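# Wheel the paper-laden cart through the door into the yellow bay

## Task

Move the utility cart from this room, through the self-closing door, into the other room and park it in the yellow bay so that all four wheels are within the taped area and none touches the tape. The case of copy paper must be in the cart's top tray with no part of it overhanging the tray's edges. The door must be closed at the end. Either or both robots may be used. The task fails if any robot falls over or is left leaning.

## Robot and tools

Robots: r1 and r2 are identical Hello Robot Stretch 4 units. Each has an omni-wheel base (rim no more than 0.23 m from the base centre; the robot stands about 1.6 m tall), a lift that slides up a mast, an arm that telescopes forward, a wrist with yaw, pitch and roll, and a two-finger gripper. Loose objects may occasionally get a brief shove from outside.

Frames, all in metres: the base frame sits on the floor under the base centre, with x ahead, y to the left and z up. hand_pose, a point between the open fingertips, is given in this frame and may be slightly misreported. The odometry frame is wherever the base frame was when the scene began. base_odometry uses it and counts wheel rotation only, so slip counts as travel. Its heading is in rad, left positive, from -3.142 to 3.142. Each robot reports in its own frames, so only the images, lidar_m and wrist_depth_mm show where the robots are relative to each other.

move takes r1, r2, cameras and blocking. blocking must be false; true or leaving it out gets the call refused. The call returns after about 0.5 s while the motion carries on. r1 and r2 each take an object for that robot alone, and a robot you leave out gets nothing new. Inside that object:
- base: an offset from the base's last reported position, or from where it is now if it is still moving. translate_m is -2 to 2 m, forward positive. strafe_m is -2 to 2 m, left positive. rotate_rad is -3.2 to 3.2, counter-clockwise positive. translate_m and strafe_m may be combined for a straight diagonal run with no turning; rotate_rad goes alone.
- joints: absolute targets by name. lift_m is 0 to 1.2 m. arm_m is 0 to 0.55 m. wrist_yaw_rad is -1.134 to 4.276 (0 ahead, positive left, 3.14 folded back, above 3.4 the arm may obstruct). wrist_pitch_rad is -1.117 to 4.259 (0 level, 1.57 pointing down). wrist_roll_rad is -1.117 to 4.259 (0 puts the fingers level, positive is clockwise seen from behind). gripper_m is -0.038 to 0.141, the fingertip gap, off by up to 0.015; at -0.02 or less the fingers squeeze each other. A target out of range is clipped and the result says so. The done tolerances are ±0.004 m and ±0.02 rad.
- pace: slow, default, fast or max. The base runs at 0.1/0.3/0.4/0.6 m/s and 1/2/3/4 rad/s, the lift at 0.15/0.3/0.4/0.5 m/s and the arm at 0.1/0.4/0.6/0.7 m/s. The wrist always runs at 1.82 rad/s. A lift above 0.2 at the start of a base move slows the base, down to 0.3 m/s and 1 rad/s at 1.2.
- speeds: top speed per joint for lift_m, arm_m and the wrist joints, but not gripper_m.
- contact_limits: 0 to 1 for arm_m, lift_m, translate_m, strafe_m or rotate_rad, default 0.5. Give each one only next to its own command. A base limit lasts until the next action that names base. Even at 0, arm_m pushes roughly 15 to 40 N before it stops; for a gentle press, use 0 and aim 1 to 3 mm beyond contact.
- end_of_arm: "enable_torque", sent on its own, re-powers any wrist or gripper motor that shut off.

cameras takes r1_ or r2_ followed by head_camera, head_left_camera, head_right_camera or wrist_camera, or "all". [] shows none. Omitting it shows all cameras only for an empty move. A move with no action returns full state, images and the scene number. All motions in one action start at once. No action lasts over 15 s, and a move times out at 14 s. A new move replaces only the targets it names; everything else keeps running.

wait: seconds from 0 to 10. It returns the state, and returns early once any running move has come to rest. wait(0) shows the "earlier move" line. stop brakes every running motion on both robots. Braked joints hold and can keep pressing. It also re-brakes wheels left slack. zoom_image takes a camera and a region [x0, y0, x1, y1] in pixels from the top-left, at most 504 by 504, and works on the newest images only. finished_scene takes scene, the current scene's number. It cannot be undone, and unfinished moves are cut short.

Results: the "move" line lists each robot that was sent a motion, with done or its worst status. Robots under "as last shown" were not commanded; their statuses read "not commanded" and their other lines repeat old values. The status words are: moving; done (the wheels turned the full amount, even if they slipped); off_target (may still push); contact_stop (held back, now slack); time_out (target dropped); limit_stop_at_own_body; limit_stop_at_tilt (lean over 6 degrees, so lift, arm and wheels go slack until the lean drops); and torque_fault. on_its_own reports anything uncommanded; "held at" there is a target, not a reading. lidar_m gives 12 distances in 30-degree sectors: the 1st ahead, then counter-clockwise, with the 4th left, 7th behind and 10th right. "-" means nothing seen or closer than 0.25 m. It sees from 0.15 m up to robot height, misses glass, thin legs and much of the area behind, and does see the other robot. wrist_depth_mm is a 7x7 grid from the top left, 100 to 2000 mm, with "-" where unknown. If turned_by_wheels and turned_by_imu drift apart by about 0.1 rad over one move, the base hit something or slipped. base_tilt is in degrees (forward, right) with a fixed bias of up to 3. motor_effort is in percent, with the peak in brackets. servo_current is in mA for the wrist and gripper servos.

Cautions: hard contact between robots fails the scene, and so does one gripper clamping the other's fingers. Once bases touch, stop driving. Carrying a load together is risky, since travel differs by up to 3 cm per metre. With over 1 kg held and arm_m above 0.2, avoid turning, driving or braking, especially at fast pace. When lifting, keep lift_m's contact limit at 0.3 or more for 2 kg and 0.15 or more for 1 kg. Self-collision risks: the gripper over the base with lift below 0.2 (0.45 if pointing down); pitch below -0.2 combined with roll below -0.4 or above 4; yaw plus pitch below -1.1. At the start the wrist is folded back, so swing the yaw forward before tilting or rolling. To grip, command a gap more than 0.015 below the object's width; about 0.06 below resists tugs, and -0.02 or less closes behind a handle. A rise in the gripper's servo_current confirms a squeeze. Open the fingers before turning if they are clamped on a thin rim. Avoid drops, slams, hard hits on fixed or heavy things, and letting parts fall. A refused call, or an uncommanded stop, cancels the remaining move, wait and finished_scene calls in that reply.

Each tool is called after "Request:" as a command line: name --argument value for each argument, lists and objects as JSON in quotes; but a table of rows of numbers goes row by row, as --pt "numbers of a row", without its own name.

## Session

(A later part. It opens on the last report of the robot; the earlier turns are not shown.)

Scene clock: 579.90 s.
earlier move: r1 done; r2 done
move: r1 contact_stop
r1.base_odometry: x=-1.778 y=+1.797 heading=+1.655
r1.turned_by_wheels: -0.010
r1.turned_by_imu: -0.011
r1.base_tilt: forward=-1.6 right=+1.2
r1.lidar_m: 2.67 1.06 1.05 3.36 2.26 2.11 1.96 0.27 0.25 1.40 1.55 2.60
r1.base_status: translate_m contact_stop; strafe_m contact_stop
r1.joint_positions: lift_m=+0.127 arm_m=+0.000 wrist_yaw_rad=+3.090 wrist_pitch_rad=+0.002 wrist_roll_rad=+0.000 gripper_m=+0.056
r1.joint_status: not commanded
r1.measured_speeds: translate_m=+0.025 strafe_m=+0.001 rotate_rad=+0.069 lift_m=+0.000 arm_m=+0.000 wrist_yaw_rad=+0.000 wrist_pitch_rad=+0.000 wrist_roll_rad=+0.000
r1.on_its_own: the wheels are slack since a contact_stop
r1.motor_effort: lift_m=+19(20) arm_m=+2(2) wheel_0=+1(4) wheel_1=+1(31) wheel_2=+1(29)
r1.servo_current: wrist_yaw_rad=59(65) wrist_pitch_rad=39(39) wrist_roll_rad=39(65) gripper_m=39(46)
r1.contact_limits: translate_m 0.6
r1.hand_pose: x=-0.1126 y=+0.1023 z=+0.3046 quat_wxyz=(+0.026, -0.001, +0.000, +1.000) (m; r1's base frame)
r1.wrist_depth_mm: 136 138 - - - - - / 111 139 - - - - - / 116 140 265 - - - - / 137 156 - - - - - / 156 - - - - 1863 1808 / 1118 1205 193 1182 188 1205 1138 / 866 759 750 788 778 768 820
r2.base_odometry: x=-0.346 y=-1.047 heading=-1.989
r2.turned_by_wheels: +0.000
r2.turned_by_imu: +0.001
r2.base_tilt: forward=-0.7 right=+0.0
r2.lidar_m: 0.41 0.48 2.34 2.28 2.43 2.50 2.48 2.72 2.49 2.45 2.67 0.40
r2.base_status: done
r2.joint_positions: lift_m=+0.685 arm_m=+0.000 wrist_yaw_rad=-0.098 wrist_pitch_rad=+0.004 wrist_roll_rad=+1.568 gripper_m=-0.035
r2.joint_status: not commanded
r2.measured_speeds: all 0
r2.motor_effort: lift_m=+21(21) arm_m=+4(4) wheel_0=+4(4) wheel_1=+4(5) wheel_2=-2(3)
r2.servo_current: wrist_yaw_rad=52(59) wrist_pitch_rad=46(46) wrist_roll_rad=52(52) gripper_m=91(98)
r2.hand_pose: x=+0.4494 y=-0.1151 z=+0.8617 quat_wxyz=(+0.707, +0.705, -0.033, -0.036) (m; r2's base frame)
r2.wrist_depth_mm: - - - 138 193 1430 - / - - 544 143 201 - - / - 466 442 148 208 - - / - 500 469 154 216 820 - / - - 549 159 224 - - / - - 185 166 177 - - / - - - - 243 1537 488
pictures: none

Request:
stop --cameras '["r1_head_camera", "r1_head_left_camera", "r1_head_right_camera", "r1_wrist_camera", "r2_head_camera"]'

Request:
zoom_image --camera "r1_head_left_camera" --region '[150, 420, 380, 620]'

Request:
zoom_image --camera "r2_head_camera" --region '[180, 0, 350, 260]'

Request:
zoom_image --camera "r1_head_right_camera" --region '[100, 420, 350, 640]'

Scene clock: 587.07 s.
earlier move: r1 contact_stop
stop: r1's wheels hold again
r1.base_odometry: x=-1.778 y=+1.801 heading=+1.665
r1.turned_by_wheels: +0.010
r1.turned_by_imu: +0.010
r1.base_tilt: forward=-1.6 right=+1.3
r1.lidar_m: 2.65 1.07 1.04 3.31 2.26 2.11 1.91 1.28 1.18 1.21 1.53 2.59
r1.base_status: translate_m contact_stop (by the wheels' count: -0.001 of -0.310); strafe_m contact_stop (by the wheels' count: +0.007 of +0.110)
r1.joint_positions: lift_m=+0.127 arm_m=+0.000 wrist_yaw_rad=+3.090 wrist_pitch_rad=+0.002 wrist_roll_rad=+0.000 gripper_m=+0.056
r1.joint_status: not commanded
r1.measured_speeds: all 0
r1.motor_effort: lift_m=+19(20) arm_m=+4(4) wheel_0=+0(4) wheel_1=+0(31) wheel_2=+0(29)
r1.servo_current: wrist_yaw_rad=39(65) wrist_pitch_rad=39(52) wrist_roll_rad=46(65) gripper_m=39(46)
r1.contact_limits: translate_m 0.6
r1.hand_pose: x=-0.1126 y=+0.1023 z=+0.3046 quat_wxyz=(+0.026, -0.001, +0.000, +1.000) (m; r1's base frame)
r1.wrist_depth_mm: - 138 - - - - - / 112 139 - - - - - / 116 139 258 - - - - / 136 157 - - - - - / 157 - - - - 1863 1808 / 1078 1182 194 1182 188 1182 1138 / 854 741 759 809 778 788 820
r2.base_odometry: x=-0.346 y=-1.047 heading=-1.989
r2.turned_by_wheels: +0.000
r2.turned_by_imu: +0.001
r2.base_tilt: forward=-0.7 right=+0.0
r2.lidar_m: 0.42 0.47 2.29 2.27 2.46 2.54 2.46 2.73 2.47 2.47 2.65 0.40
r2.base_status: done
r2.joint_positions: lift_m=+0.685 arm_m=+0.000 wrist_yaw_rad=-0.098 wrist_pitch_rad=+0.004 wrist_roll_rad=+1.568 gripper_m=-0.035
r2.joint_status: not commanded
r2.measured_speeds: all 0
r2.motor_effort: lift_m=+21(21) arm_m=+4(4) wheel_0=+4(4) wheel_1=+4(5) wheel_2=-2(3)
r2.servo_current: wrist_yaw_rad=52(65) wrist_pitch_rad=46(46) wrist_roll_rad=46(59) gripper_m=91(98)
r2.hand_pose: x=+0.4494 y=-0.1151 z=+0.8617 quat_wxyz=(+0.707, +0.705, -0.033, -0.036) (m; r2's base frame)
r2.wrist_depth_mm: - - - 138 193 1499 - / - - 544 143 200 - - / - 462 445 148 208 - - / - 500 473 154 216 831 - / - - 554 159 224 - - / - - 186 166 178 - - / - - - - 242 1576 492
pictures: r1_head_camera, r1_head_left_camera, r1_head_right_camera, r1_wrist_camera, r2_head_camera
Images, in order (width x height): r1_head_camera 420x560, r1_head_left_camera 420x672, r1_head_right_camera 420x672, r1_wrist_camera 616x392, r2_head_camera 420x560.

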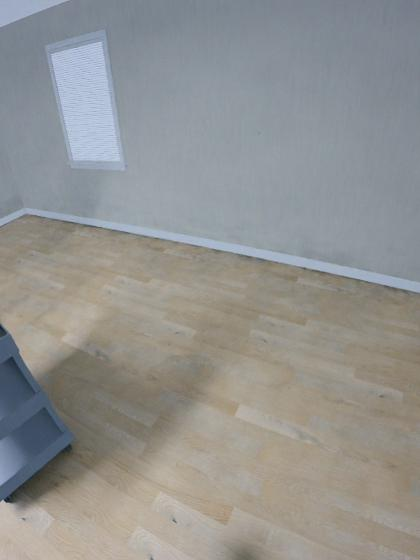

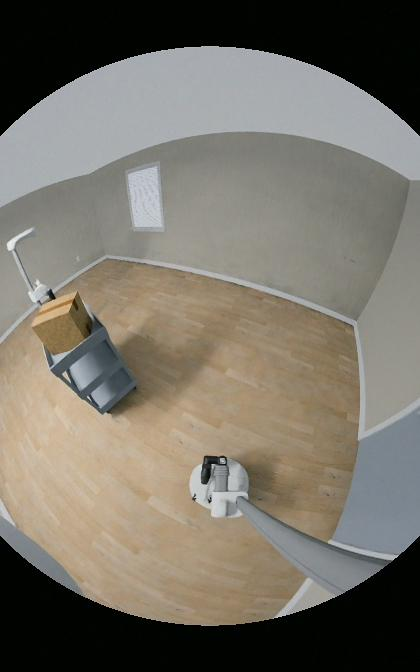

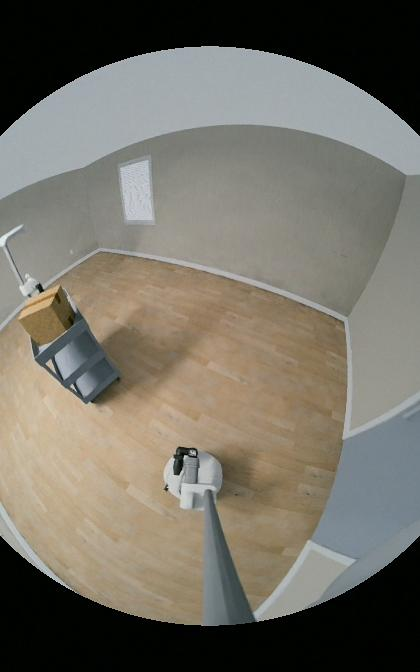

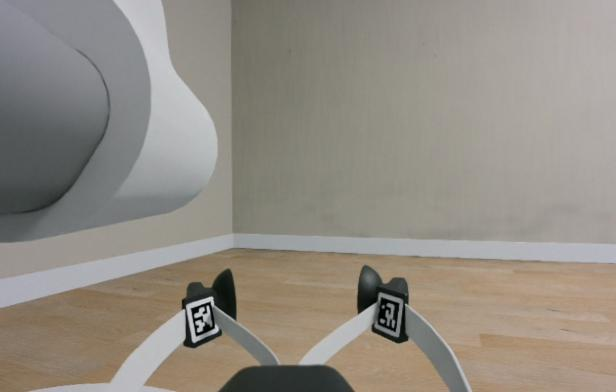

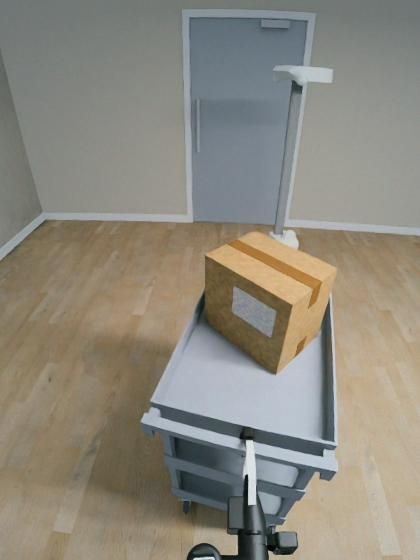

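Scaled by 2.191 from the camera's 420x672 image, which has a finer 600x960 frame.

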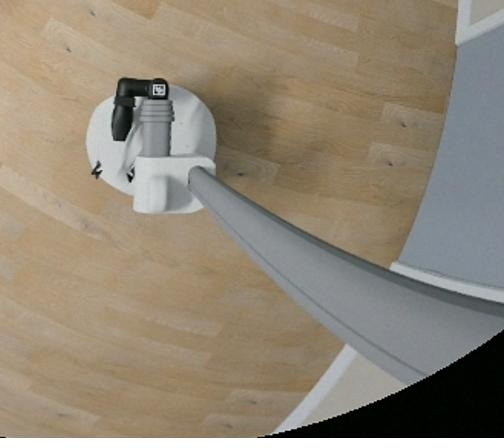

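Scaled by 1.938 from the camera's 420x560 image, which has a finer 1200x1600 frame.

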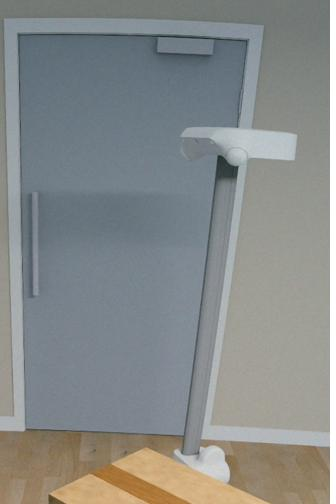

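Scaled by 2.016 from the camera's 420x672 image, which has a finer 600x960 frame.

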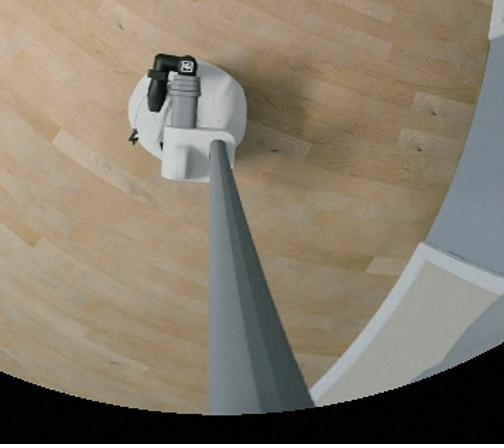

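Request:
move --r1 '{"base": {"rotate_rad": -2.0}, "joints": {"lift_m": 0.82, "wrist_yaw_rad": 0.0, "gripper_m": 0.12}, "pace": "fast"}' --blocking false

Request:
wait --seconds 2.5 --cameras '["r1_head_camera", "r1_wrist_camera", "r2_head_camera"]'

Scene clock: 611.77 s.
move: r1 moving
r1.base_odometry: x=-1.778 y=+1.801 heading=+1.287
r1.turned_by_wheels: -0.378
r1.turned_by_imu: -0.379
r1.base_tilt: forward=-1.5 right=+1.3
r1.lidar_m: 2.61 2.75 1.05 1.05 2.86 2.17 2.10 1.61 1.19 1.16 1.25 1.82
r1.base_status: rotate_rad moving
r1.joint_positions: lift_m=+0.190 arm_m=+0.000 wrist_yaw_rad=+2.450 wrist_pitch_rad=+0.002 wrist_roll_rad=+0.000 gripper_m=+0.075
r1.joint_status: lift_m moving; wrist_yaw_rad moving; gripper_m moving
r1.measured_speeds: translate_m=+0.001 strafe_m=+0.000 rotate_rad=-1.460 lift_m=+0.243 arm_m=+0.000 wrist_yaw_rad=-1.822 wrist_pitch_rad=+0.000 wrist_roll_rad=+0.000
r1.motor_effort: lift_m=+27(28) arm_m=+4(4) wheel_0=+8(11) wheel_1=+8(10) wheel_2=+8(9)
r1.servo_current: wrist_yaw_rad=59(130) wrist_pitch_rad=46(46) wrist_roll_rad=46(65) gripper_m=91(91)
r1.hand_pose: x=+0.0045 y=+0.2513 z=+0.3674 quat_wxyz=(+0.339, -0.001, +0.000, +0.941) (m; r1's base frame)
r1.wrist_depth_mm: - - - - - - - / - - - - - - - / - - - - - - - / - - - - - - - / - - - - - - - / 1366 1366 195 1366 190 1430 1308 / 960 842 866 151 904 891 960
r2: as last shown
r2.turned_by_imu: +0.000
r2.base_tilt: forward=-0.7 right=+0.1
r2.lidar_m: 0.42 0.49 2.34 2.27 2.44 2.53 2.49 2.67 2.51 2.46 2.67 0.41
r2.motor_effort: lift_m=+21(21) arm_m=+4(4) wheel_0=+3(4) wheel_1=+4(4) wheel_2=-2(3)
r2.servo_current: wrist_yaw_rad=52(52) wrist_pitch_rad=46(46) wrist_roll_rad=52(59) gripper_m=91(98)
r2.wrist_depth_mm: - - - 138 193 1430 - / - - 544 144 201 - - / - 466 445 149 208 - - / - 504 477 154 216 820 - / - - 559 159 224 - - / - - 185 166 178 - - / - - - - 242 1537 492
pictures: none

Scene clock: 614.07 s.
earlier move: r1 done
r1.base_odometry: x=-1.778 y=+1.801 heading=-0.335
r1.turned_by_wheels: -1.622
r1.turned_by_imu: -1.631
r1.base_tilt: forward=-1.6 right=+1.3
r1.lidar_m: 1.17 1.22 1.73 2.58 2.72 1.05 1.05 3.01 2.21 2.13 1.68 1.21
r1.base_status: done
r1.joint_positions: lift_m=+0.820 arm_m=+0.000 wrist_yaw_rad=+0.003 wrist_pitch_rad=+0.002 wrist_roll_rad=+0.000 gripper_m=+0.120
r1.joint_status: all done
r1.measured_speeds: all 0
r1.motor_effort: lift_m=+24(29) arm_m=-4(4) wheel_0=+1(11) wheel_1=-1(11) wheel_2=+0(10)
r1.servo_current: wrist_yaw_rad=59(137) wrist_pitch_rad=39(52) wrist_roll_rad=59(65) gripper_m=46(91)
r1.hand_pose: x=+0.4595 y=-0.0866 z=+0.9971 quat_wxyz=(+1.000, +0.000, +0.001, +0.001) (m; r1's base frame)
r1.wrist_depth_mm: - - - - 960 - - / - - - - - - - / - - - - - - - / - - - - - - - / - - - - - - - / - 195 - - 189 - - / - 140 - 139 - - -
r2.base_odometry: x=-0.346 y=-1.047 heading=-1.989
r2.turned_by_wheels: +0.000
r2.turned_by_imu: +0.000
r2.base_tilt: forward=-0.7 right=+0.0
r2.lidar_m: 0.41 0.48 2.31 2.22 2.45 2.52 2.49 2.72 2.48 2.47 2.67 0.40
r2.base_status: not commanded
r2.joint_positions: lift_m=+0.685 arm_m=+0.000 wrist_yaw_rad=-0.098 wrist_pitch_rad=+0.004 wrist_roll_rad=+1.568 gripper_m=-0.035
r2.joint_status: not commanded
r2.measured_speeds: all 0
r2.motor_effort: lift_m=+21(21) arm_m=+4(4) wheel_0=+3(4) wheel_1=+4(5) wheel_2=-2(3)
r2.servo_current: wrist_yaw_rad=46(59) wrist_pitch_rad=46(52) wrist_roll_rad=52(65) gripper_m=98(98)
r2.hand_pose: x=+0.4494 y=-0.1151 z=+0.8617 quat_wxyz=(+0.707, +0.705, -0.033, -0.036) (m; r2's base frame)
r2.wrist_depth_mm: - - - 138 194 1430 - / - - 544 143 200 - - / - 462 449 148 208 - - / - 500 473 154 216 820 - / - - 559 160 224 - - / - - 185 166 178 - - / - - - - 241 1576 492
wait: 2.30 of 2.5 s (r1 has come to rest)
pictures: r1_head_camera, r1_wrist_camera, r2_head_camera
Images, in order (width x height): r1_head_camera 420x560, r1_wrist_camera 616x392, r2_head_camera 420x560.

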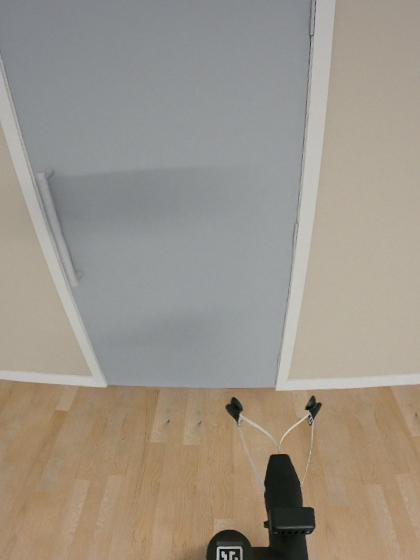

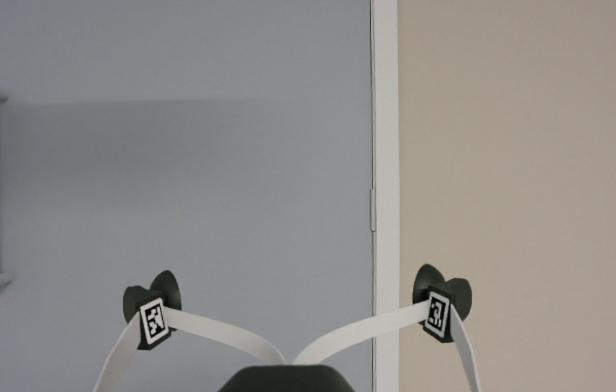

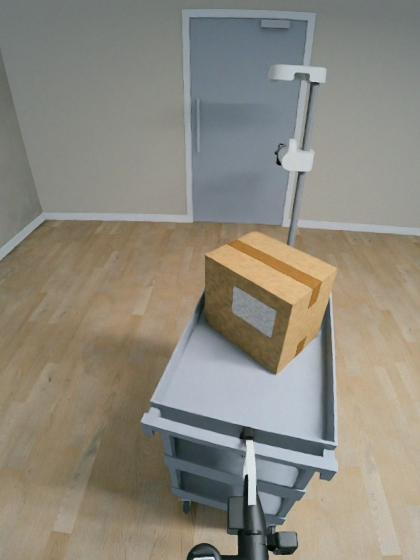

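Request:
move --r1 '{"base": {"translate_m": 0.47, "strafe_m": 0.57}, "pace": "fast"}' --blocking false

Request:
wait --seconds 3 --cameras '["r1_head_camera", "r1_wrist_camera"]'

Scene clock: 626.20 s.
move: r1 moving
r1.base_odometry: x=-1.741 y=+1.823 heading=-0.335
r1.turned_by_wheels: +0.000
r1.turned_by_imu: +0.000
r1.base_tilt: forward=-1.6 right=+1.3
r1.lidar_m: 1.14 1.20 1.69 2.56 2.68 1.08 1.06 3.07 2.24 2.16 1.63 1.20
r1.base_status: translate_m moving; strafe_m moving
r1.joint_positions: lift_m=+0.820 arm_m=+0.000 wrist_yaw_rad=+0.003 wrist_pitch_rad=+0.002 wrist_roll_rad=+0.000 gripper_m=+0.120
r1.joint_status: not commanded
r1.measured_speeds: translate_m=+0.107 strafe_m=+0.131 rotate_rad=+0.004 lift_m=+0.000 arm_m=+0.000 wrist_yaw_rad=+0.000 wrist_pitch_rad=+0.000 wrist_roll_rad=+0.000
r1.motor_effort: lift_m=+24(24) arm_m=-4(4) wheel_0=-7(7) wheel_1=+11(12) wheel_2=-8(8)
r1.servo_current: wrist_yaw_rad=46(65) wrist_pitch_rad=46(52) wrist_roll_rad=52(59) gripper_m=39(46)
r1.hand_pose: x=+0.4595 y=-0.0867 z=+0.9971 quat_wxyz=(+1.000, +0.000, +0.001, +0.001) (m; r1's base frame)
r1.wrist_depth_mm: - - - - - - - / - - - - - - - / - - - - - - - / - - - - - - - / - - - - - - - / - 194 - - 190 - - / - 140 - 139 - - -
r2: as last shown
r2.base_tilt: forward=-0.7 right=+0.1
r2.lidar_m: 0.41 0.47 2.32 2.26 2.49 2.53 2.46 2.71 2.46 2.45 2.69 0.38
r2.motor_effort: lift_m=+21(21) arm_m=+4(4) wheel_0=+4(4) wheel_1=+4(4) wheel_2=-3(3)
r2.servo_current: wrist_yaw_rad=52(52) wrist_pitch_rad=46(46) wrist_roll_rad=46(52) gripper_m=85(98)
r2.wrist_depth_mm: - - - 138 193 1430 - / - - 539 143 201 - - / - 466 442 149 208 - - / - 500 477 154 216 831 - / - - 559 159 224 - - / - - 186 165 178 - - / - - - - 241 1576 484
pictures: none

Scene clock: 629.00 s.
earlier move: r1 done
r1.base_odometry: x=-1.147 y=+2.184 heading=-0.335
r1.turned_by_wheels: +0.000
r1.turned_by_imu: +0.004
r1.base_tilt: forward=-1.6 right=+1.3
r1.lidar_m: 0.66 0.75 1.06 2.02 2.13 3.01 1.47 1.59 2.79 2.70 1.03 0.74
r1.base_status: done
r1.joint_positions: lift_m=+0.820 arm_m=+0.000 wrist_yaw_rad=+0.003 wrist_pitch_rad=+0.002 wrist_roll_rad=+0.000 gripper_m=+0.120
r1.joint_status: not commanded
r1.measured_speeds: all 0
r1.motor_effort: lift_m=+24(24) arm_m=-4(4) wheel_0=-4(9) wheel_1=+0(14) wheel_2=+0(9)
r1.servo_current: wrist_yaw_rad=39(72) wrist_pitch_rad=46(52) wrist_roll_rad=39(72) gripper_m=39(52)
r1.hand_pose: x=+0.4595 y=-0.0867 z=+0.9971 quat_wxyz=(+1.000, +0.000, +0.001, +0.001) (m; r1's base frame)
r1.wrist_depth_mm: - 452 517 508 504 504 500 / - 452 512 512 504 500 504 / - 452 517 508 512 508 500 / - 452 517 508 504 500 504 / - 442 517 512 512 504 504 / - 198 517 517 508 508 508 / - 442 521 143 517 508 508
r2.base_odometry: x=-0.346 y=-1.047 heading=-1.989
r2.turned_by_wheels: +0.000
r2.turned_by_imu: +0.000
r2.base_tilt: forward=-0.6 right=+0.1
r2.lidar_m: 0.39 0.47 2.33 2.26 2.47 2.56 2.49 2.72 2.51 2.46 2.65 0.40
r2.base_status: not commanded
r2.joint_positions: lift_m=+0.685 arm_m=+0.000 wrist_yaw_rad=-0.098 wrist_pitch_rad=+0.004 wrist_roll_rad=+1.568 gripper_m=-0.035
r2.joint_status: not commanded
r2.measured_speeds: all 0
r2.motor_effort: lift_m=+21(21) arm_m=+4(4) wheel_0=+3(4) wheel_1=+4(4) wheel_2=-3(3)
r2.servo_current: wrist_yaw_rad=52(59) wrist_pitch_rad=46(52) wrist_roll_rad=46(65) gripper_m=91(104)
r2.hand_pose: x=+0.4494 y=-0.1151 z=+0.8617 quat_wxyz=(+0.707, +0.705, -0.033, -0.036) (m; r2's base frame)
r2.wrist_depth_mm: - - - 138 194 1430 - / - - 549 143 201 - - / - 462 442 148 208 - - / - 504 473 154 215 820 - / - - 564 160 224 - - / - - 185 166 178 - - / - - - - 242 1618 488
wait: 2.80 of 3 s (r1 has come to rest)
pictures: r1_head_camera, r1_wrist_camera
Images, in order (width x height): r1_head_camera 420x560, r1_wrist_camera 616x392.

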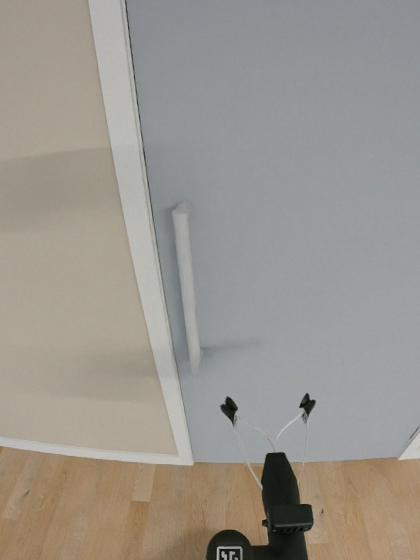

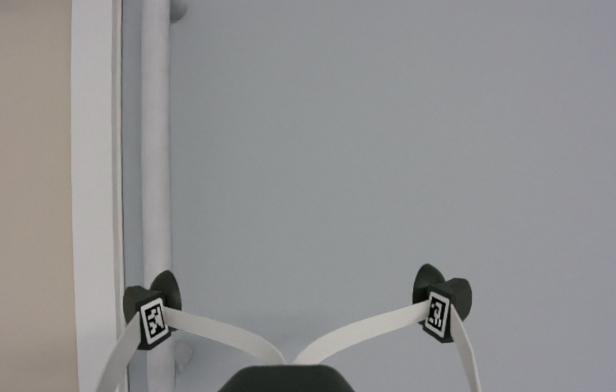

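Request:
move --r1 '{"base": {"translate_m": 0.24, "strafe_m": 0.17}, "pace": "default"}' --blocking false

Request:
wait --seconds 2 --cameras '["r1_head_camera", "r1_wrist_camera"]'

Scene clock: 638.37 s.
move: r1 moving
r1.base_odometry: x=-1.114 y=+2.194 heading=-0.336
r1.turned_by_wheels: +0.000
r1.turned_by_imu: +0.000
r1.base_tilt: forward=-1.6 right=+1.3
r1.lidar_m: 0.63 0.72 1.05 2.01 2.11 2.92 1.51 1.63 2.82 2.62 1.00 0.72
r1.base_status: translate_m moving; strafe_m moving
r1.joint_positions: lift_m=+0.820 arm_m=+0.000 wrist_yaw_rad=+0.003 wrist_pitch_rad=+0.002 wrist_roll_rad=+0.000 gripper_m=+0.120
r1.joint_status: not commanded
r1.measured_speeds: translate_m=+0.109 strafe_m=+0.076 rotate_rad=+0.003 lift_m=+0.000 arm_m=+0.000 wrist_yaw_rad=+0.000 wrist_pitch_rad=+0.000 wrist_roll_rad=+0.000
r1.motor_effort: lift_m=+24(24) arm_m=-4(4) wheel_0=-2(7) wheel_1=+9(10) wheel_2=-9(9)
r1.servo_current: wrist_yaw_rad=52(72) wrist_pitch_rad=46(46) wrist_roll_rad=46(52) gripper_m=39(46)
r1.hand_pose: x=+0.4595 y=-0.0867 z=+0.9971 quat_wxyz=(+1.000, +0.000, +0.001, +0.001) (m; r1's base frame)
r1.wrist_depth_mm: - 424 488 488 488 488 492 / - 484 492 488 492 496 496 / - 492 492 492 496 496 492 / - 496 496 488 492 496 496 / - 492 500 492 496 496 492 / - 213 496 492 496 496 500 / - 415 496 144 500 496 500
r2: as last shown
r2.lidar_m: 0.42 0.49 2.31 2.28 2.48 2.52 2.46 2.69 2.49 2.46 2.65 0.37
r2.motor_effort: lift_m=+21(21) arm_m=+4(4) wheel_0=+4(4) wheel_1=+4(4) wheel_2=-2(3)
r2.servo_current: wrist_yaw_rad=39(52) wrist_pitch_rad=46(46) wrist_roll_rad=46(59) gripper_m=91(98)
r2.wrist_depth_mm: - - - 138 195 1464 - / - - 544 143 201 - - / - 462 445 148 208 - - / - 500 477 154 216 831 - / - - 559 159 224 - - / - - 185 166 178 - - / - - - - 242 1576 488
pictures: none

Scene clock: 640.23 s.
earlier move: r1 done
r1.base_odometry: x=-0.864 y=+2.265 heading=-0.336
r1.turned_by_wheels: +0.000
r1.turned_by_imu: +0.001
r1.base_tilt: forward=-1.6 right=+1.3
r1.lidar_m: 0.42 0.51 0.72 1.85 1.96 2.67 1.74 1.81 2.99 1.88 0.73 0.51
r1.base_status: done
r1.joint_positions: lift_m=+0.820 arm_m=+0.000 wrist_yaw_rad=+0.003 wrist_pitch_rad=+0.002 wrist_roll_rad=+0.000 gripper_m=+0.120
r1.joint_status: not commanded
r1.measured_speeds: all 0
r1.motor_effort: lift_m=+24(24) arm_m=-4(4) wheel_0=-4(7) wheel_1=-2(10) wheel_2=+0(10)
r1.servo_current: wrist_yaw_rad=59(78) wrist_pitch_rad=46(52) wrist_roll_rad=46(78) gripper_m=46(52)
r1.hand_pose: x=+0.4595 y=-0.0867 z=+0.9971 quat_wxyz=(+1.000, +0.000, +0.001, +0.001) (m; r1's base frame)
r1.wrist_depth_mm: 281 - 279 201 273 273 271 / 285 - 278 200 276 274 272 / 282 - 279 200 277 272 273 / 283 - 281 201 278 276 274 / 285 - 282 201 278 276 276 / 287 201 282 202 213 276 274 / 285 161 285 144 278 276 276
r2.base_odometry: x=-0.346 y=-1.047 heading=-1.989
r2.turned_by_wheels: +0.000
r2.turned_by_imu: +0.000
r2.base_tilt: forward=-0.6 right=+0.0
r2.lidar_m: 0.39 0.48 2.31 2.26 2.47 2.52 2.47 2.72 2.49 2.47 2.68 0.36
r2.base_status: not commanded
r2.joint_positions: lift_m=+0.685 arm_m=+0.000 wrist_yaw_rad=-0.098 wrist_pitch_rad=+0.004 wrist_roll_rad=+1.568 gripper_m=-0.035
r2.joint_status: not commanded
r2.measured_speeds: all 0
r2.motor_effort: lift_m=+21(21) arm_m=+4(4) wheel_0=+4(4) wheel_1=+4(4) wheel_2=-2(3)
r2.servo_current: wrist_yaw_rad=39(59) wrist_pitch_rad=46(52) wrist_roll_rad=52(65) gripper_m=98(104)
r2.hand_pose: x=+0.4494 y=-0.1151 z=+0.8617 quat_wxyz=(+0.707, +0.705, -0.033, -0.036) (m; r2's base frame)
r2.wrist_depth_mm: - - - 138 193 1464 - / - - 539 143 201 - - / - 466 449 149 208 - - / - 500 473 154 216 820 - / - - 564 159 224 - - / - - 185 166 178 - - / - - - - 241 1576 492
wait: 1.87 of 2 s (r1 has come to rest)
pictures: r1_head_camera, r1_wrist_camera
Images, in order (width x height): r1_head_camera 420x560, r1_wrist_camera 616x392.

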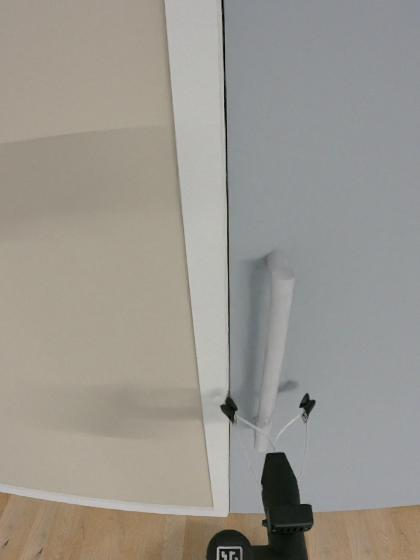

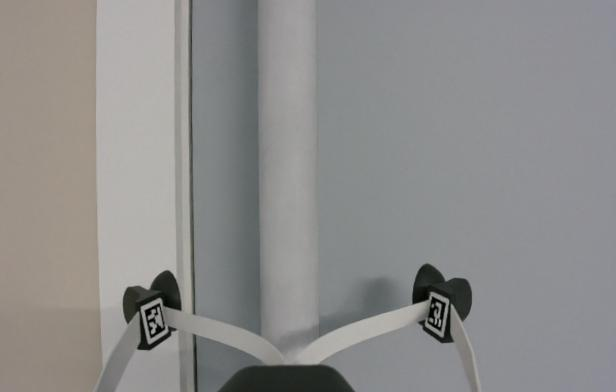

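Request:
move --r1 '{"base": {"translate_m": 0.042, "strafe_m": 0.004}, "pace": "slow", "contact_limits": {"translate_m": 0.3}}' --blocking false

Request:
wait --seconds 1.2

Request:
move --r1 '{"joints": {"gripper_m": -0.03}}' --blocking false

Request:
wait --seconds 2 --cameras '["r1_wrist_camera", "r1_head_camera"]'

Scene clock: 668.27 s.
move: r1 moving
r1.base_odometry: x=-0.852 y=+2.262 heading=-0.335
r1.turned_by_wheels: +0.000
r1.turned_by_imu: +0.000
r1.base_tilt: forward=-1.6 right=+1.3
r1.lidar_m: 0.41 0.51 0.71 1.83 1.95 2.70 1.73 1.87 2.99 1.81 0.69 0.50
r1.base_status: translate_m moving; strafe_m moving
r1.joint_positions: lift_m=+0.820 arm_m=+0.000 wrist_yaw_rad=+0.003 wrist_pitch_rad=+0.002 wrist_roll_rad=+0.000 gripper_m=+0.120
r1.joint_status: not commanded
r1.measured_speeds: translate_m=+0.048 strafe_m=+0.004 rotate_rad=+0.000 lift_m=+0.000 arm_m=+0.000 wrist_yaw_rad=+0.000 wrist_pitch_rad=+0.000 wrist_roll_rad=+0.000
r1.motor_effort: lift_m=+24(24) arm_m=-3(4) wheel_0=+3(6) wheel_1=+5(5) wheel_2=-5(7)
r1.servo_current: wrist_yaw_rad=33(65) wrist_pitch_rad=46(46) wrist_roll_rad=46(52) gripper_m=46(46)
r1.contact_limits: translate_m 0.3
r1.hand_pose: x=+0.4595 y=-0.0867 z=+0.9971 quat_wxyz=(+1.000, +0.000, +0.001, +0.001) (m; r1's base frame)
r1.wrist_depth_mm: 271 - 267 189 263 262 260 / 272 - 270 189 265 264 260 / 272 - 271 189 266 262 262 / 273 - 270 189 266 263 262 / 273 - 271 190 267 265 263 / 274 194 272 190 266 265 264 / 273 162 272 144 268 265 264
r2: as last shown
r2.base_tilt: forward=-0.7 right=+0.1
r2.lidar_m: 0.42 0.49 2.32 2.27 2.44 2.54 2.49 2.67 2.50 2.46 2.68 0.40
r2.motor_effort: lift_m=+21(21) arm_m=+4(4) wheel_0=+4(4) wheel_1=+4(4) wheel_2=-3(3)
r2.servo_current: wrist_yaw_rad=52(59) wrist_pitch_rad=39(46) wrist_roll_rad=33(59) gripper_m=91(98)
r2.wrist_depth_mm: - - - 138 194 1430 - / - - 544 143 200 - - / - 462 445 148 209 - - / - 500 473 154 216 809 - / - - 554 160 225 - - / - - 185 166 178 - - / - - - - 242 1576 492
pictures: none

Scene clock: 669.33 s.
earlier move: r1 done
r1.base_odometry: x=-0.824 y=+2.256 heading=-0.336
r1.turned_by_wheels: +0.000
r1.turned_by_imu: +0.000
r1.base_tilt: forward=-1.7 right=+1.3
r1.lidar_m: 0.39 0.47 0.66 1.84 1.96 2.71 1.78 1.85 2.99 1.69 0.64 0.47
r1.base_status: done
r1.joint_positions: lift_m=+0.820 arm_m=+0.000 wrist_yaw_rad=+0.002 wrist_pitch_rad=+0.002 wrist_roll_rad=+0.000 gripper_m=+0.120
r1.joint_status: not commanded
r1.measured_speeds: all 0
r1.motor_effort: lift_m=+24(24) arm_m=+5(5) wheel_0=+8(9) wheel_1=+7(10) wheel_2=-14(14)
r1.servo_current: wrist_yaw_rad=46(85) wrist_pitch_rad=46(52) wrist_roll_rad=59(65) gripper_m=46(52)
r1.contact_limits: translate_m 0.3
r1.hand_pose: x=+0.4594 y=-0.0869 z=+0.9971 quat_wxyz=(+1.000, +0.000, +0.001, +0.001) (m; r1's base frame)
r1.wrist_depth_mm: 240 241 239 170 241 240 240 / 240 241 241 163 241 240 240 / 241 242 242 169 241 240 241 / 242 243 244 163 241 241 242 / 244 244 243 163 241 242 243 / 244 186 243 168 244 243 244 / 244 179 244 148 243 243 243
r2.base_odometry: x=-0.346 y=-1.047 heading=-1.989
r2.turned_by_wheels: +0.000
r2.turned_by_imu: +0.000
r2.base_tilt: forward=-0.7 right=+0.1
r2.lidar_m: 0.42 0.47 2.33 2.28 2.47 2.51 2.48 2.68 2.48 2.46 2.67 0.40
r2.base_status: not commanded
r2.joint_positions: lift_m=+0.685 arm_m=+0.000 wrist_yaw_rad=-0.098 wrist_pitch_rad=+0.004 wrist_roll_rad=+1.568 gripper_m=-0.035
r2.joint_status: not commanded
r2.measured_speeds: all 0
r2.motor_effort: lift_m=+21(21) arm_m=+4(4) wheel_0=+3(4) wheel_1=+4(5) wheel_2=-2(3)
r2.servo_current: wrist_yaw_rad=39(59) wrist_pitch_rad=46(46) wrist_roll_rad=46(65) gripper_m=104(104)
r2.hand_pose: x=+0.4494 y=-0.1151 z=+0.8617 quat_wxyz=(+0.707, +0.705, -0.033, -0.036) (m; r2's base frame)
r2.wrist_depth_mm: - - - 138 194 1430 - / - - 549 143 201 - - / - 462 445 148 208 - - / - 504 473 154 216 831 - / - - 559 160 225 - - / - - 186 166 177 - - / - - - - 242 1576 488
wait: 1.07 of 1.2 s (r1 has come to rest)
pictures: none

Scene clock: 669.83 s.
move: r1 moving
r1.base_odometry: x=-0.824 y=+2.256 heading=-0.336
r1.turned_by_wheels: +0.000
r1.turned_by_imu: +0.000
r1.base_tilt: forward=-1.7 right=+1.3
r1.lidar_m: 0.38 0.48 0.69 1.85 1.93 2.71 1.78 1.85 2.99 1.71 0.66 0.46
r1.base_status: not commanded
r1.joint_positions: lift_m=+0.820 arm_m=+0.000 wrist_yaw_rad=+0.002 wrist_pitch_rad=+0.002 wrist_roll_rad=+0.000 gripper_m=+0.106
r1.joint_status: gripper_m moving
r1.measured_speeds: all 0
r1.motor_effort: lift_m=+24(24) arm_m=+5(5) wheel_0=+8(9) wheel_1=+7(8) wheel_2=-14(14)
r1.servo_current: wrist_yaw_rad=52(59) wrist_pitch_rad=33(46) wrist_roll_rad=39(65) gripper_m=117(117)
r1.contact_limits: translate_m 0.3
r1.hand_pose: x=+0.4594 y=-0.0869 z=+0.9971 quat_wxyz=(+1.000, +0.000, +0.001, +0.001) (m; r1's base frame)
r1.wrist_depth_mm: 242 - 238 160 236 236 234 / 243 - 239 161 237 236 236 / 243 - 241 167 238 237 236 / 244 - 242 161 239 237 236 / 244 - 244 161 239 238 237 / 246 189 242 161 212 238 237 / 245 - 170 153 240 239 239
r2: as last shown
r2.lidar_m: 0.39 0.48 2.31 2.27 2.48 2.52 2.48 2.71 2.51 2.46 2.70 0.39
r2.motor_effort: lift_m=+21(21) arm_m=+4(4) wheel_0=+4(4) wheel_1=+4(4) wheel_2=-3(3)
r2.servo_current: wrist_yaw_rad=46(52) wrist_pitch_rad=46(52) wrist_roll_rad=46(59) gripper_m=91(98)
r2.wrist_depth_mm: - - - 138 193 1397 - / - - 544 143 200 - - / - 462 445 148 208 - - / - 504 473 154 216 831 - / - - 554 159 224 - - / - - 185 166 177 - - / - - - - 241 1576 484
pictures: none

Scene clock: 671.57 s.
earlier move: r1 done
r1.base_odometry: x=-0.823 y=+2.255 heading=-0.336
r1.turned_by_wheels: -0.001
r1.turned_by_imu: +0.021
r1.base_tilt: forward=-1.6 right=+1.3
r1.lidar_m: 0.39 0.47 0.70 1.83 1.96 2.76 1.76 1.87 3.00 1.61 0.61 0.43
r1.base_status: not commanded
r1.joint_positions: lift_m=+0.820 arm_m=+0.000 wrist_yaw_rad=-0.001 wrist_pitch_rad=+0.002 wrist_roll_rad=+0.000 gripper_m=-0.029
r1.joint_status: all done
r1.measured_speeds: all 0
r1.motor_effort: lift_m=+23(24) arm_m=+4(6) wheel_0=-3(9) wheel_1=-2(8) wheel_2=-2(14)
r1.servo_current: wrist_yaw_rad=33(72) wrist_pitch_rad=52(52) wrist_roll_rad=46(65) gripper_m=59(234)
r1.contact_limits: translate_m 0.3
r1.hand_pose: x=+0.4592 y=-0.0877 z=+0.9972 quat_wxyz=(+1.000, +0.000, +0.001, +0.000) (m; r1's base frame)
r1.wrist_depth_mm: 240 - 243 161 240 242 241 / 241 - 242 164 242 242 241 / 243 - 244 166 242 242 241 / 244 - 244 166 243 243 242 / 244 - 245 165 244 243 243 / 246 - 209 165 244 243 243 / 246 135 245 163 245 244 245
r2.base_odometry: x=-0.346 y=-1.047 heading=-1.989
r2.turned_by_wheels: +0.000
r2.turned_by_imu: +0.000
r2.base_tilt: forward=-0.7 right=+0.0
r2.lidar_m: 0.40 0.51 2.31 2.27 2.47 2.51 2.48 2.71 2.52 2.46 2.66 0.41
r2.base_status: not commanded
r2.joint_positions: lift_m=+0.685 arm_m=+0.000 wrist_yaw_rad=-0.098 wrist_pitch_rad=+0.004 wrist_roll_rad=+1.568 gripper_m=-0.035
r2.joint_status: not commanded
r2.measured_speeds: all 0
r2.motor_effort: lift_m=+21(21) arm_m=+4(4) wheel_0=+3(4) wheel_1=+4(4) wheel_2=-3(3)
r2.servo_current: wrist_yaw_rad=46(59) wrist_pitch_rad=46(52) wrist_roll_rad=46(59) gripper_m=98(104)
r2.hand_pose: x=+0.4494 y=-0.1151 z=+0.8617 quat_wxyz=(+0.707, +0.705, -0.033, -0.036) (m; r2's base frame)
r2.wrist_depth_mm: - - - 138 194 1430 - / - - 544 143 200 - - / - 466 449 148 208 - - / - 504 477 154 216 842 - / - - 554 160 224 - - / - - 185 166 177 - - / - - - - 243 1576 484
wait: 1.73 of 2 s (r1 has come to rest)
pictures: r1_head_camera, r1_wrist_camera
Images, in order (width x height): r1_head_camera 420x560, r1_wrist_camera 616x392.

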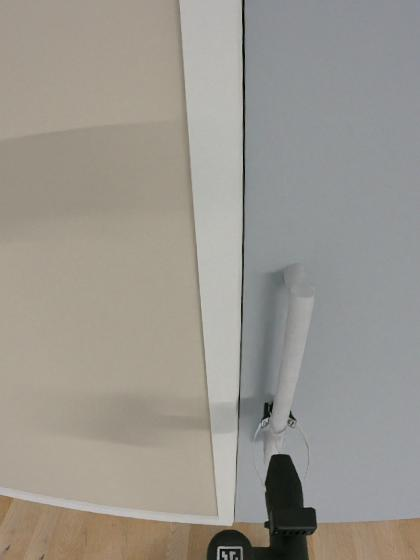

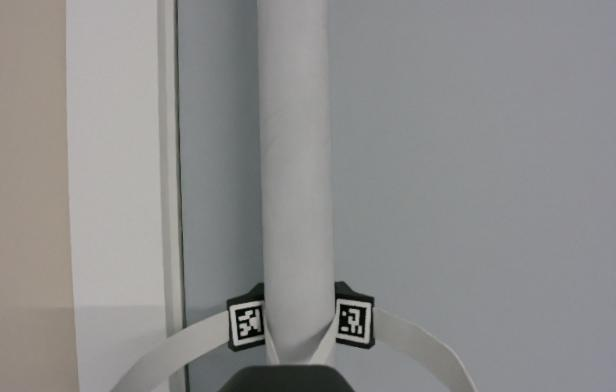

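Request:
move --r1 '{"base": {"translate_m": -0.292, "strafe_m": -0.176}, "joints": {"wrist_yaw_rad": 0.35}, "speeds": {"wrist_yaw_rad": 0.25}, "pace": "default", "contact_limits": {"translate_m": 0.7}}' --blocking false

Request:
wait --seconds 2.5 --cameras '["r1_wrist_camera", "r2_head_camera"]'

Scene clock: 678.53 s.
move: r1 moving
r1.base_odometry: x=-0.858 y=+2.248 heading=-0.336
r1.turned_by_wheels: +0.000
r1.turned_by_imu: -0.047
r1.base_tilt: forward=-1.5 right=+1.3
r1.lidar_m: 0.38 0.49 0.67 1.83 1.91 2.63 1.75 1.80 3.00 1.96 0.69 0.49
r1.base_status: translate_m moving; strafe_m moving
r1.joint_positions: lift_m=+0.820 arm_m=+0.000 wrist_yaw_rad=+0.106 wrist_pitch_rad=+0.002 wrist_roll_rad=+0.000 gripper_m=-0.029
r1.joint_status: wrist_yaw_rad moving
r1.measured_speeds: translate_m=-0.120 strafe_m=-0.071 rotate_rad=-0.001 lift_m=+0.000 arm_m=+0.000 wrist_yaw_rad=+0.272 wrist_pitch_rad=+0.000 wrist_roll_rad=+0.000
r1.motor_effort: lift_m=+23(23) arm_m=-5(5) wheel_0=-7(9) wheel_1=-3(10) wheel_2=+16(16)
r1.servo_current: wrist_yaw_rad=59(111) wrist_pitch_rad=52(52) wrist_roll_rad=39(65) gripper_m=59(65)
r1.contact_limits: translate_m 0.7
r1.hand_pose: x=+0.4670 y=-0.0565 z=+0.9972 quat_wxyz=(+0.999, +0.000, +0.001, +0.053) (m; r1's base frame)
r1.wrist_depth_mm: 264 - 247 166 242 238 236 / 266 - 248 166 242 238 236 / 264 - 249 167 244 238 237 / 267 - 249 167 243 239 237 / 268 - 250 168 243 240 237 / 267 - 250 168 183 241 240 / 268 141 250 165 244 136 239
r2: as last shown
r2.base_tilt: forward=-0.7 right=+0.1
r2.lidar_m: 0.39 0.48 2.29 2.26 2.47 2.53 2.48 2.70 2.49 2.45 2.65 0.41
r2.motor_effort: lift_m=+21(21) arm_m=+4(4) wheel_0=+4(4) wheel_1=+4(4) wheel_2=-2(3)
r2.servo_current: wrist_yaw_rad=39(59) wrist_pitch_rad=39(46) wrist_roll_rad=52(52) gripper_m=98(104)
r2.wrist_depth_mm: - - - 138 194 1464 - / - - 544 144 200 - - / - 466 442 148 208 - - / - 504 473 154 216 831 - / - - 559 159 224 - - / - - 185 165 177 - - / - - - - 241 1537 488
pictures: none

Scene clock: 680.50 s.
earlier move: r1 done
r1.base_odometry: x=-1.156 y=+2.185 heading=-0.335
r1.turned_by_wheels: +0.001
r1.turned_by_imu: -0.133
r1.base_tilt: forward=-1.6 right=+1.2
r1.lidar_m: 0.39 0.72 0.90 1.90 1.96 2.45 1.80 1.48 3.08 2.79 1.21 0.58
r1.base_status: done
r1.joint_positions: lift_m=+0.820 arm_m=+0.000 wrist_yaw_rad=+0.357 wrist_pitch_rad=+0.002 wrist_roll_rad=+0.000 gripper_m=-0.029
r1.joint_status: all done
r1.measured_speeds: all 0
r1.motor_effort: lift_m=+23(23) arm_m=-6(6) wheel_0=+10(10) wheel_1=-2(26) wheel_2=+11(28)
r1.servo_current: wrist_yaw_rad=26(111) wrist_pitch_rad=46(52) wrist_roll_rad=65(65) gripper_m=59(72)
r1.contact_limits: translate_m 0.7
r1.hand_pose: x=+0.4718 y=+0.0189 z=+0.9972 quat_wxyz=(+0.984, +0.000, +0.001, +0.178) (m; r1's base frame)
r1.wrist_depth_mm: - - 244 167 245 247 248 / - - 243 164 246 247 248 / - - 245 167 248 247 249 / - - 244 166 247 249 250 / - - 245 167 249 250 249 / - - 186 167 247 249 250 / - 136 246 166 248 251 252
r2.base_odometry: x=-0.346 y=-1.047 heading=-1.989
r2.turned_by_wheels: +0.000
r2.turned_by_imu: +0.000
r2.base_tilt: forward=-0.7 right=+0.1
r2.lidar_m: 0.41 0.48 2.31 2.29 2.49 2.55 2.49 2.74 2.49 2.46 2.67 0.39
r2.base_status: not commanded
r2.joint_positions: lift_m=+0.685 arm_m=+0.000 wrist_yaw_rad=-0.098 wrist_pitch_rad=+0.004 wrist_roll_rad=+1.568 gripper_m=-0.035
r2.joint_status: not commanded
r2.measured_speeds: all 0
r2.motor_effort: lift_m=+21(21) arm_m=+4(4) wheel_0=+4(4) wheel_1=+4(4) wheel_2=-3(3)
r2.servo_current: wrist_yaw_rad=46(65) wrist_pitch_rad=39(46) wrist_roll_rad=46(59) gripper_m=98(104)
r2.hand_pose: x=+0.4494 y=-0.1151 z=+0.8617 quat_wxyz=(+0.707, +0.705, -0.033, -0.036) (m; r2's base frame)
r2.wrist_depth_mm: - - - 138 194 1464 - / - - 544 143 200 - - / - 462 445 149 208 - - / - 500 473 154 216 831 - / - - 554 160 224 - - / - - 185 165 177 - - / - - - - 242 1537 488
wait: 1.97 of 2.5 s (r1 has come to rest)
pictures: r1_wrist_camera, r2_head_camera
Images, in order (width x height): r1_wrist_camera 616x392, r2_head_camera 420x560.

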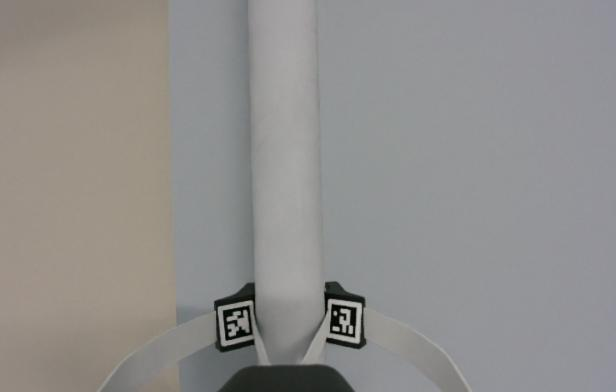

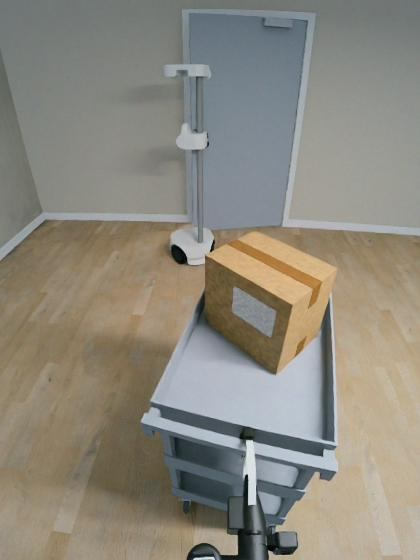

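Request:
move --r1 '{"base": {"translate_m": -0.184, "strafe_m": -0.24}, "pace": "default", "contact_limits": {"translate_m": 0.7}}' --blocking false

Request:
move --r1 '{"joints": {"wrist_yaw_rad": 0.68}, "speeds": {"wrist_yaw_rad": 0.3}}' --blocking false

Request:
wait --seconds 2 --cameras '["r1_wrist_camera", "r2_head_camera"]'

Scene clock: 703.93 s.
move: r1 moving
r1.base_odometry: x=-1.183 y=+2.168 heading=-0.333
r1.turned_by_wheels: +0.002
r1.turned_by_imu: +0.006
r1.base_tilt: forward=-1.6 right=+1.2
r1.lidar_m: 0.38 0.47 0.94 1.93 1.97 2.49 1.64 1.47 3.03 2.78 1.21 0.58
r1.base_status: translate_m moving; strafe_m moving
r1.joint_positions: lift_m=+0.820 arm_m=+0.000 wrist_yaw_rad=+0.363 wrist_pitch_rad=+0.002 wrist_roll_rad=+0.000 gripper_m=-0.029
r1.joint_status: not commanded
r1.measured_speeds: translate_m=-0.076 strafe_m=-0.096 rotate_rad=-0.002 lift_m=+0.000 arm_m=+0.000 wrist_yaw_rad=+0.017 wrist_pitch_rad=+0.000 wrist_roll_rad=+0.000
r1.motor_effort: lift_m=+23(23) arm_m=-5(6) wheel_0=+18(18) wheel_1=-10(13) wheel_2=+20(22)
r1.servo_current: wrist_yaw_rad=78(78) wrist_pitch_rad=46(46) wrist_roll_rad=52(65) gripper_m=59(65)
r1.contact_limits: translate_m 0.7
r1.hand_pose: x=+0.4717 y=+0.0207 z=+0.9972 quat_wxyz=(+0.984, +0.000, +0.001, +0.181) (m; r1's base frame)
r1.wrist_depth_mm: - - 243 246 247 247 246 / - - 244 245 246 248 248 / - - 243 246 247 247 249 / - - 245 174 247 247 250 / - - 245 173 248 249 252 / - - 183 172 248 249 251 / - 142 246 165 160 250 252
r2: as last shown
r2.lidar_m: 0.37 0.49 2.32 2.24 2.45 2.54 2.49 2.70 2.50 2.46 2.68 0.40
r2.motor_effort: lift_m=+21(21) arm_m=+4(4) wheel_0=+4(4) wheel_1=+4(4) wheel_2=-2(3)
r2.servo_current: wrist_yaw_rad=59(59) wrist_pitch_rad=33(46) wrist_roll_rad=33(59) gripper_m=91(98)
r2.wrist_depth_mm: - - - 138 194 1464 - / - - 539 144 200 - - / - 462 445 149 208 - - / - 500 477 154 215 842 - / - - 554 159 224 - - / - - 185 166 178 - - / - - - - 242 1618 492
pictures: none

Scene clock: 704.43 s.
earlier move: r1 moving
move: r1 moving
r1.base_odometry: x=-1.262 y=+2.116 heading=-0.333
r1.turned_by_wheels: -0.001
r1.turned_by_imu: +0.061
r1.base_tilt: forward=-1.5 right=+1.2
r1.lidar_m: 0.38 0.46 1.06 2.01 2.08 2.70 1.41 1.45 2.89 2.71 1.20 0.60
r1.base_status: translate_m moving; strafe_m moving
r1.joint_positions: lift_m=+0.820 arm_m=+0.000 wrist_yaw_rad=+0.489 wrist_pitch_rad=+0.002 wrist_roll_rad=+0.000 gripper_m=-0.029
r1.joint_status: wrist_yaw_rad moving
r1.measured_speeds: translate_m=-0.154 strafe_m=-0.198 rotate_rad=-0.023 lift_m=+0.000 arm_m=+0.000 wrist_yaw_rad=+0.320 wrist_pitch_rad=+0.000 wrist_roll_rad=+0.000
r1.motor_effort: lift_m=+23(23) arm_m=-5(6) wheel_0=+16(22) wheel_1=-12(13) wheel_2=+21(21)
r1.servo_current: wrist_yaw_rad=46(65) wrist_pitch_rad=39(46) wrist_roll_rad=33(59) gripper_m=65(65)
r1.contact_limits: translate_m 0.7
r1.hand_pose: x=+0.4667 y=+0.0582 z=+0.9972 quat_wxyz=(+0.970, +0.000, +0.001, +0.242) (m; r1's base frame)
r1.wrist_depth_mm: - - 249 241 238 233 228 / - - 250 175 239 233 229 / - - 251 173 239 233 229 / - - 252 172 240 236 230 / - - 252 170 241 235 231 / - - 185 170 239 236 230 / - 139 253 166 156 234 232
r2: as last shown
r2.base_tilt: forward=-0.7 right=+0.0
r2.lidar_m: 0.38 0.46 2.33 2.27 2.47 2.53 2.49 2.68 2.49 2.48 2.64 0.41
r2.servo_current: wrist_yaw_rad=39(52) wrist_pitch_rad=39(46) wrist_roll_rad=59(59) gripper_m=98(104)
r2.wrist_depth_mm: - - - 138 194 1430 - / - - 544 143 201 - - / - 466 442 149 208 - - / - 504 473 154 216 831 - / - - 559 160 224 - - / - - 185 166 177 - - / - - - - 242 1576 488
pictures: none

Scene clock: 705.90 s.
earlier move: r1 done
r1.base_odometry: x=-1.409 y=+2.019 heading=-0.332
r1.turned_by_wheels: +0.001
r1.turned_by_imu: +0.028
r1.base_tilt: forward=-1.6 right=+1.2
r1.lidar_m: 0.40 0.37 1.23 2.14 2.20 2.97 1.28 1.39 2.73 2.58 1.33 0.63
r1.base_status: done
r1.joint_positions: lift_m=+0.820 arm_m=+0.000 wrist_yaw_rad=+0.695 wrist_pitch_rad=+0.002 wrist_roll_rad=+0.000 gripper_m=-0.029
r1.joint_status: all done
r1.measured_speeds: translate_m=+0.000 strafe_m=+0.000 rotate_rad=-0.001 lift_m=+0.000 arm_m=+0.000 wrist_yaw_rad=+0.000 wrist_pitch_rad=+0.000 wrist_roll_rad=+0.000
r1.motor_effort: lift_m=+23(23) arm_m=-5(6) wheel_0=+21(22) wheel_1=+0(13) wheel_2=+12(25)
r1.servo_current: wrist_yaw_rad=104(104) wrist_pitch_rad=39(52) wrist_roll_rad=52(65) gripper_m=59(65)
r1.contact_limits: translate_m 0.7
r1.hand_pose: x=+0.4485 y=+0.1176 z=+0.9972 quat_wxyz=(+0.940, +0.000, +0.001, +0.341) (m; r1's base frame)
r1.wrist_depth_mm: - - 253 236 229 220 213 / - - 253 237 231 221 215 / - - 256 237 232 222 214 / 1921 - 255 168 233 223 214 / 1863 - 255 177 233 224 216 / 1863 - 178 174 232 223 216 / - 144 258 167 149 221 217
r2.base_odometry: x=-0.346 y=-1.047 heading=-1.989
r2.turned_by_wheels: +0.000
r2.turned_by_imu: +0.000
r2.base_tilt: forward=-0.7 right=+0.1
r2.lidar_m: 0.40 0.51 2.33 2.24 2.46 2.54 2.48 2.70 2.48 2.46 2.67 0.41
r2.base_status: not commanded
r2.joint_positions: lift_m=+0.685 arm_m=+0.000 wrist_yaw_rad=-0.098 wrist_pitch_rad=+0.004 wrist_roll_rad=+1.568 gripper_m=-0.035
r2.joint_status: not commanded
r2.measured_speeds: all 0
r2.motor_effort: lift_m=+21(21) arm_m=+4(4) wheel_0=+4(4) wheel_1=+4(4) wheel_2=-3(3)
r2.servo_current: wrist_yaw_rad=46(59) wrist_pitch_rad=39(52) wrist_roll_rad=39(59) gripper_m=104(104)
r2.hand_pose: x=+0.4494 y=-0.1151 z=+0.8617 quat_wxyz=(+0.707, +0.705, -0.033, -0.036) (m; r2's base frame)
r2.wrist_depth_mm: - - - 138 194 1464 - / - - 539 143 201 - - / - 466 442 148 208 - - / - 500 477 154 216 820 - / - - 559 160 225 - - / - - 185 165 178 - - / - - - - 241 1537 492
wait: 1.47 of 2 s (r1 has come to rest)
pictures: r1_wrist_camera, r2_head_camera
Images, in order (width x height): r1_wrist_camera 616x392, r2_head_camera 420x560.

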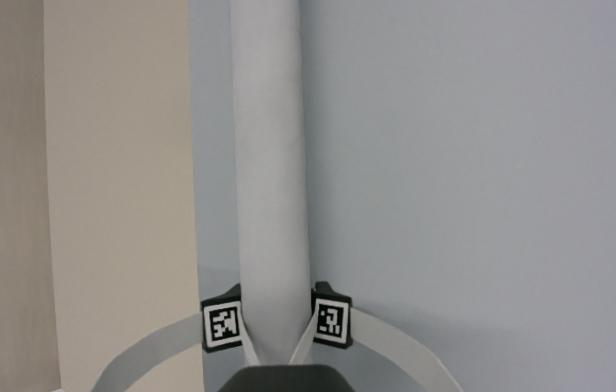

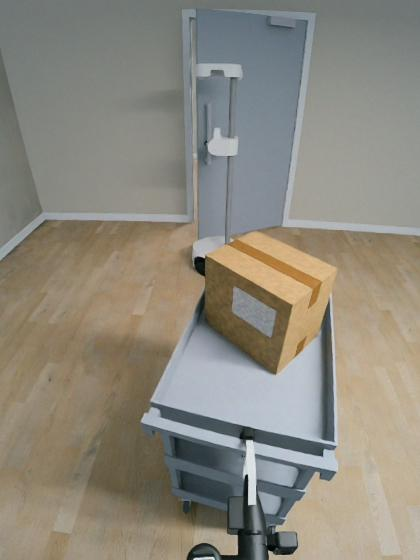

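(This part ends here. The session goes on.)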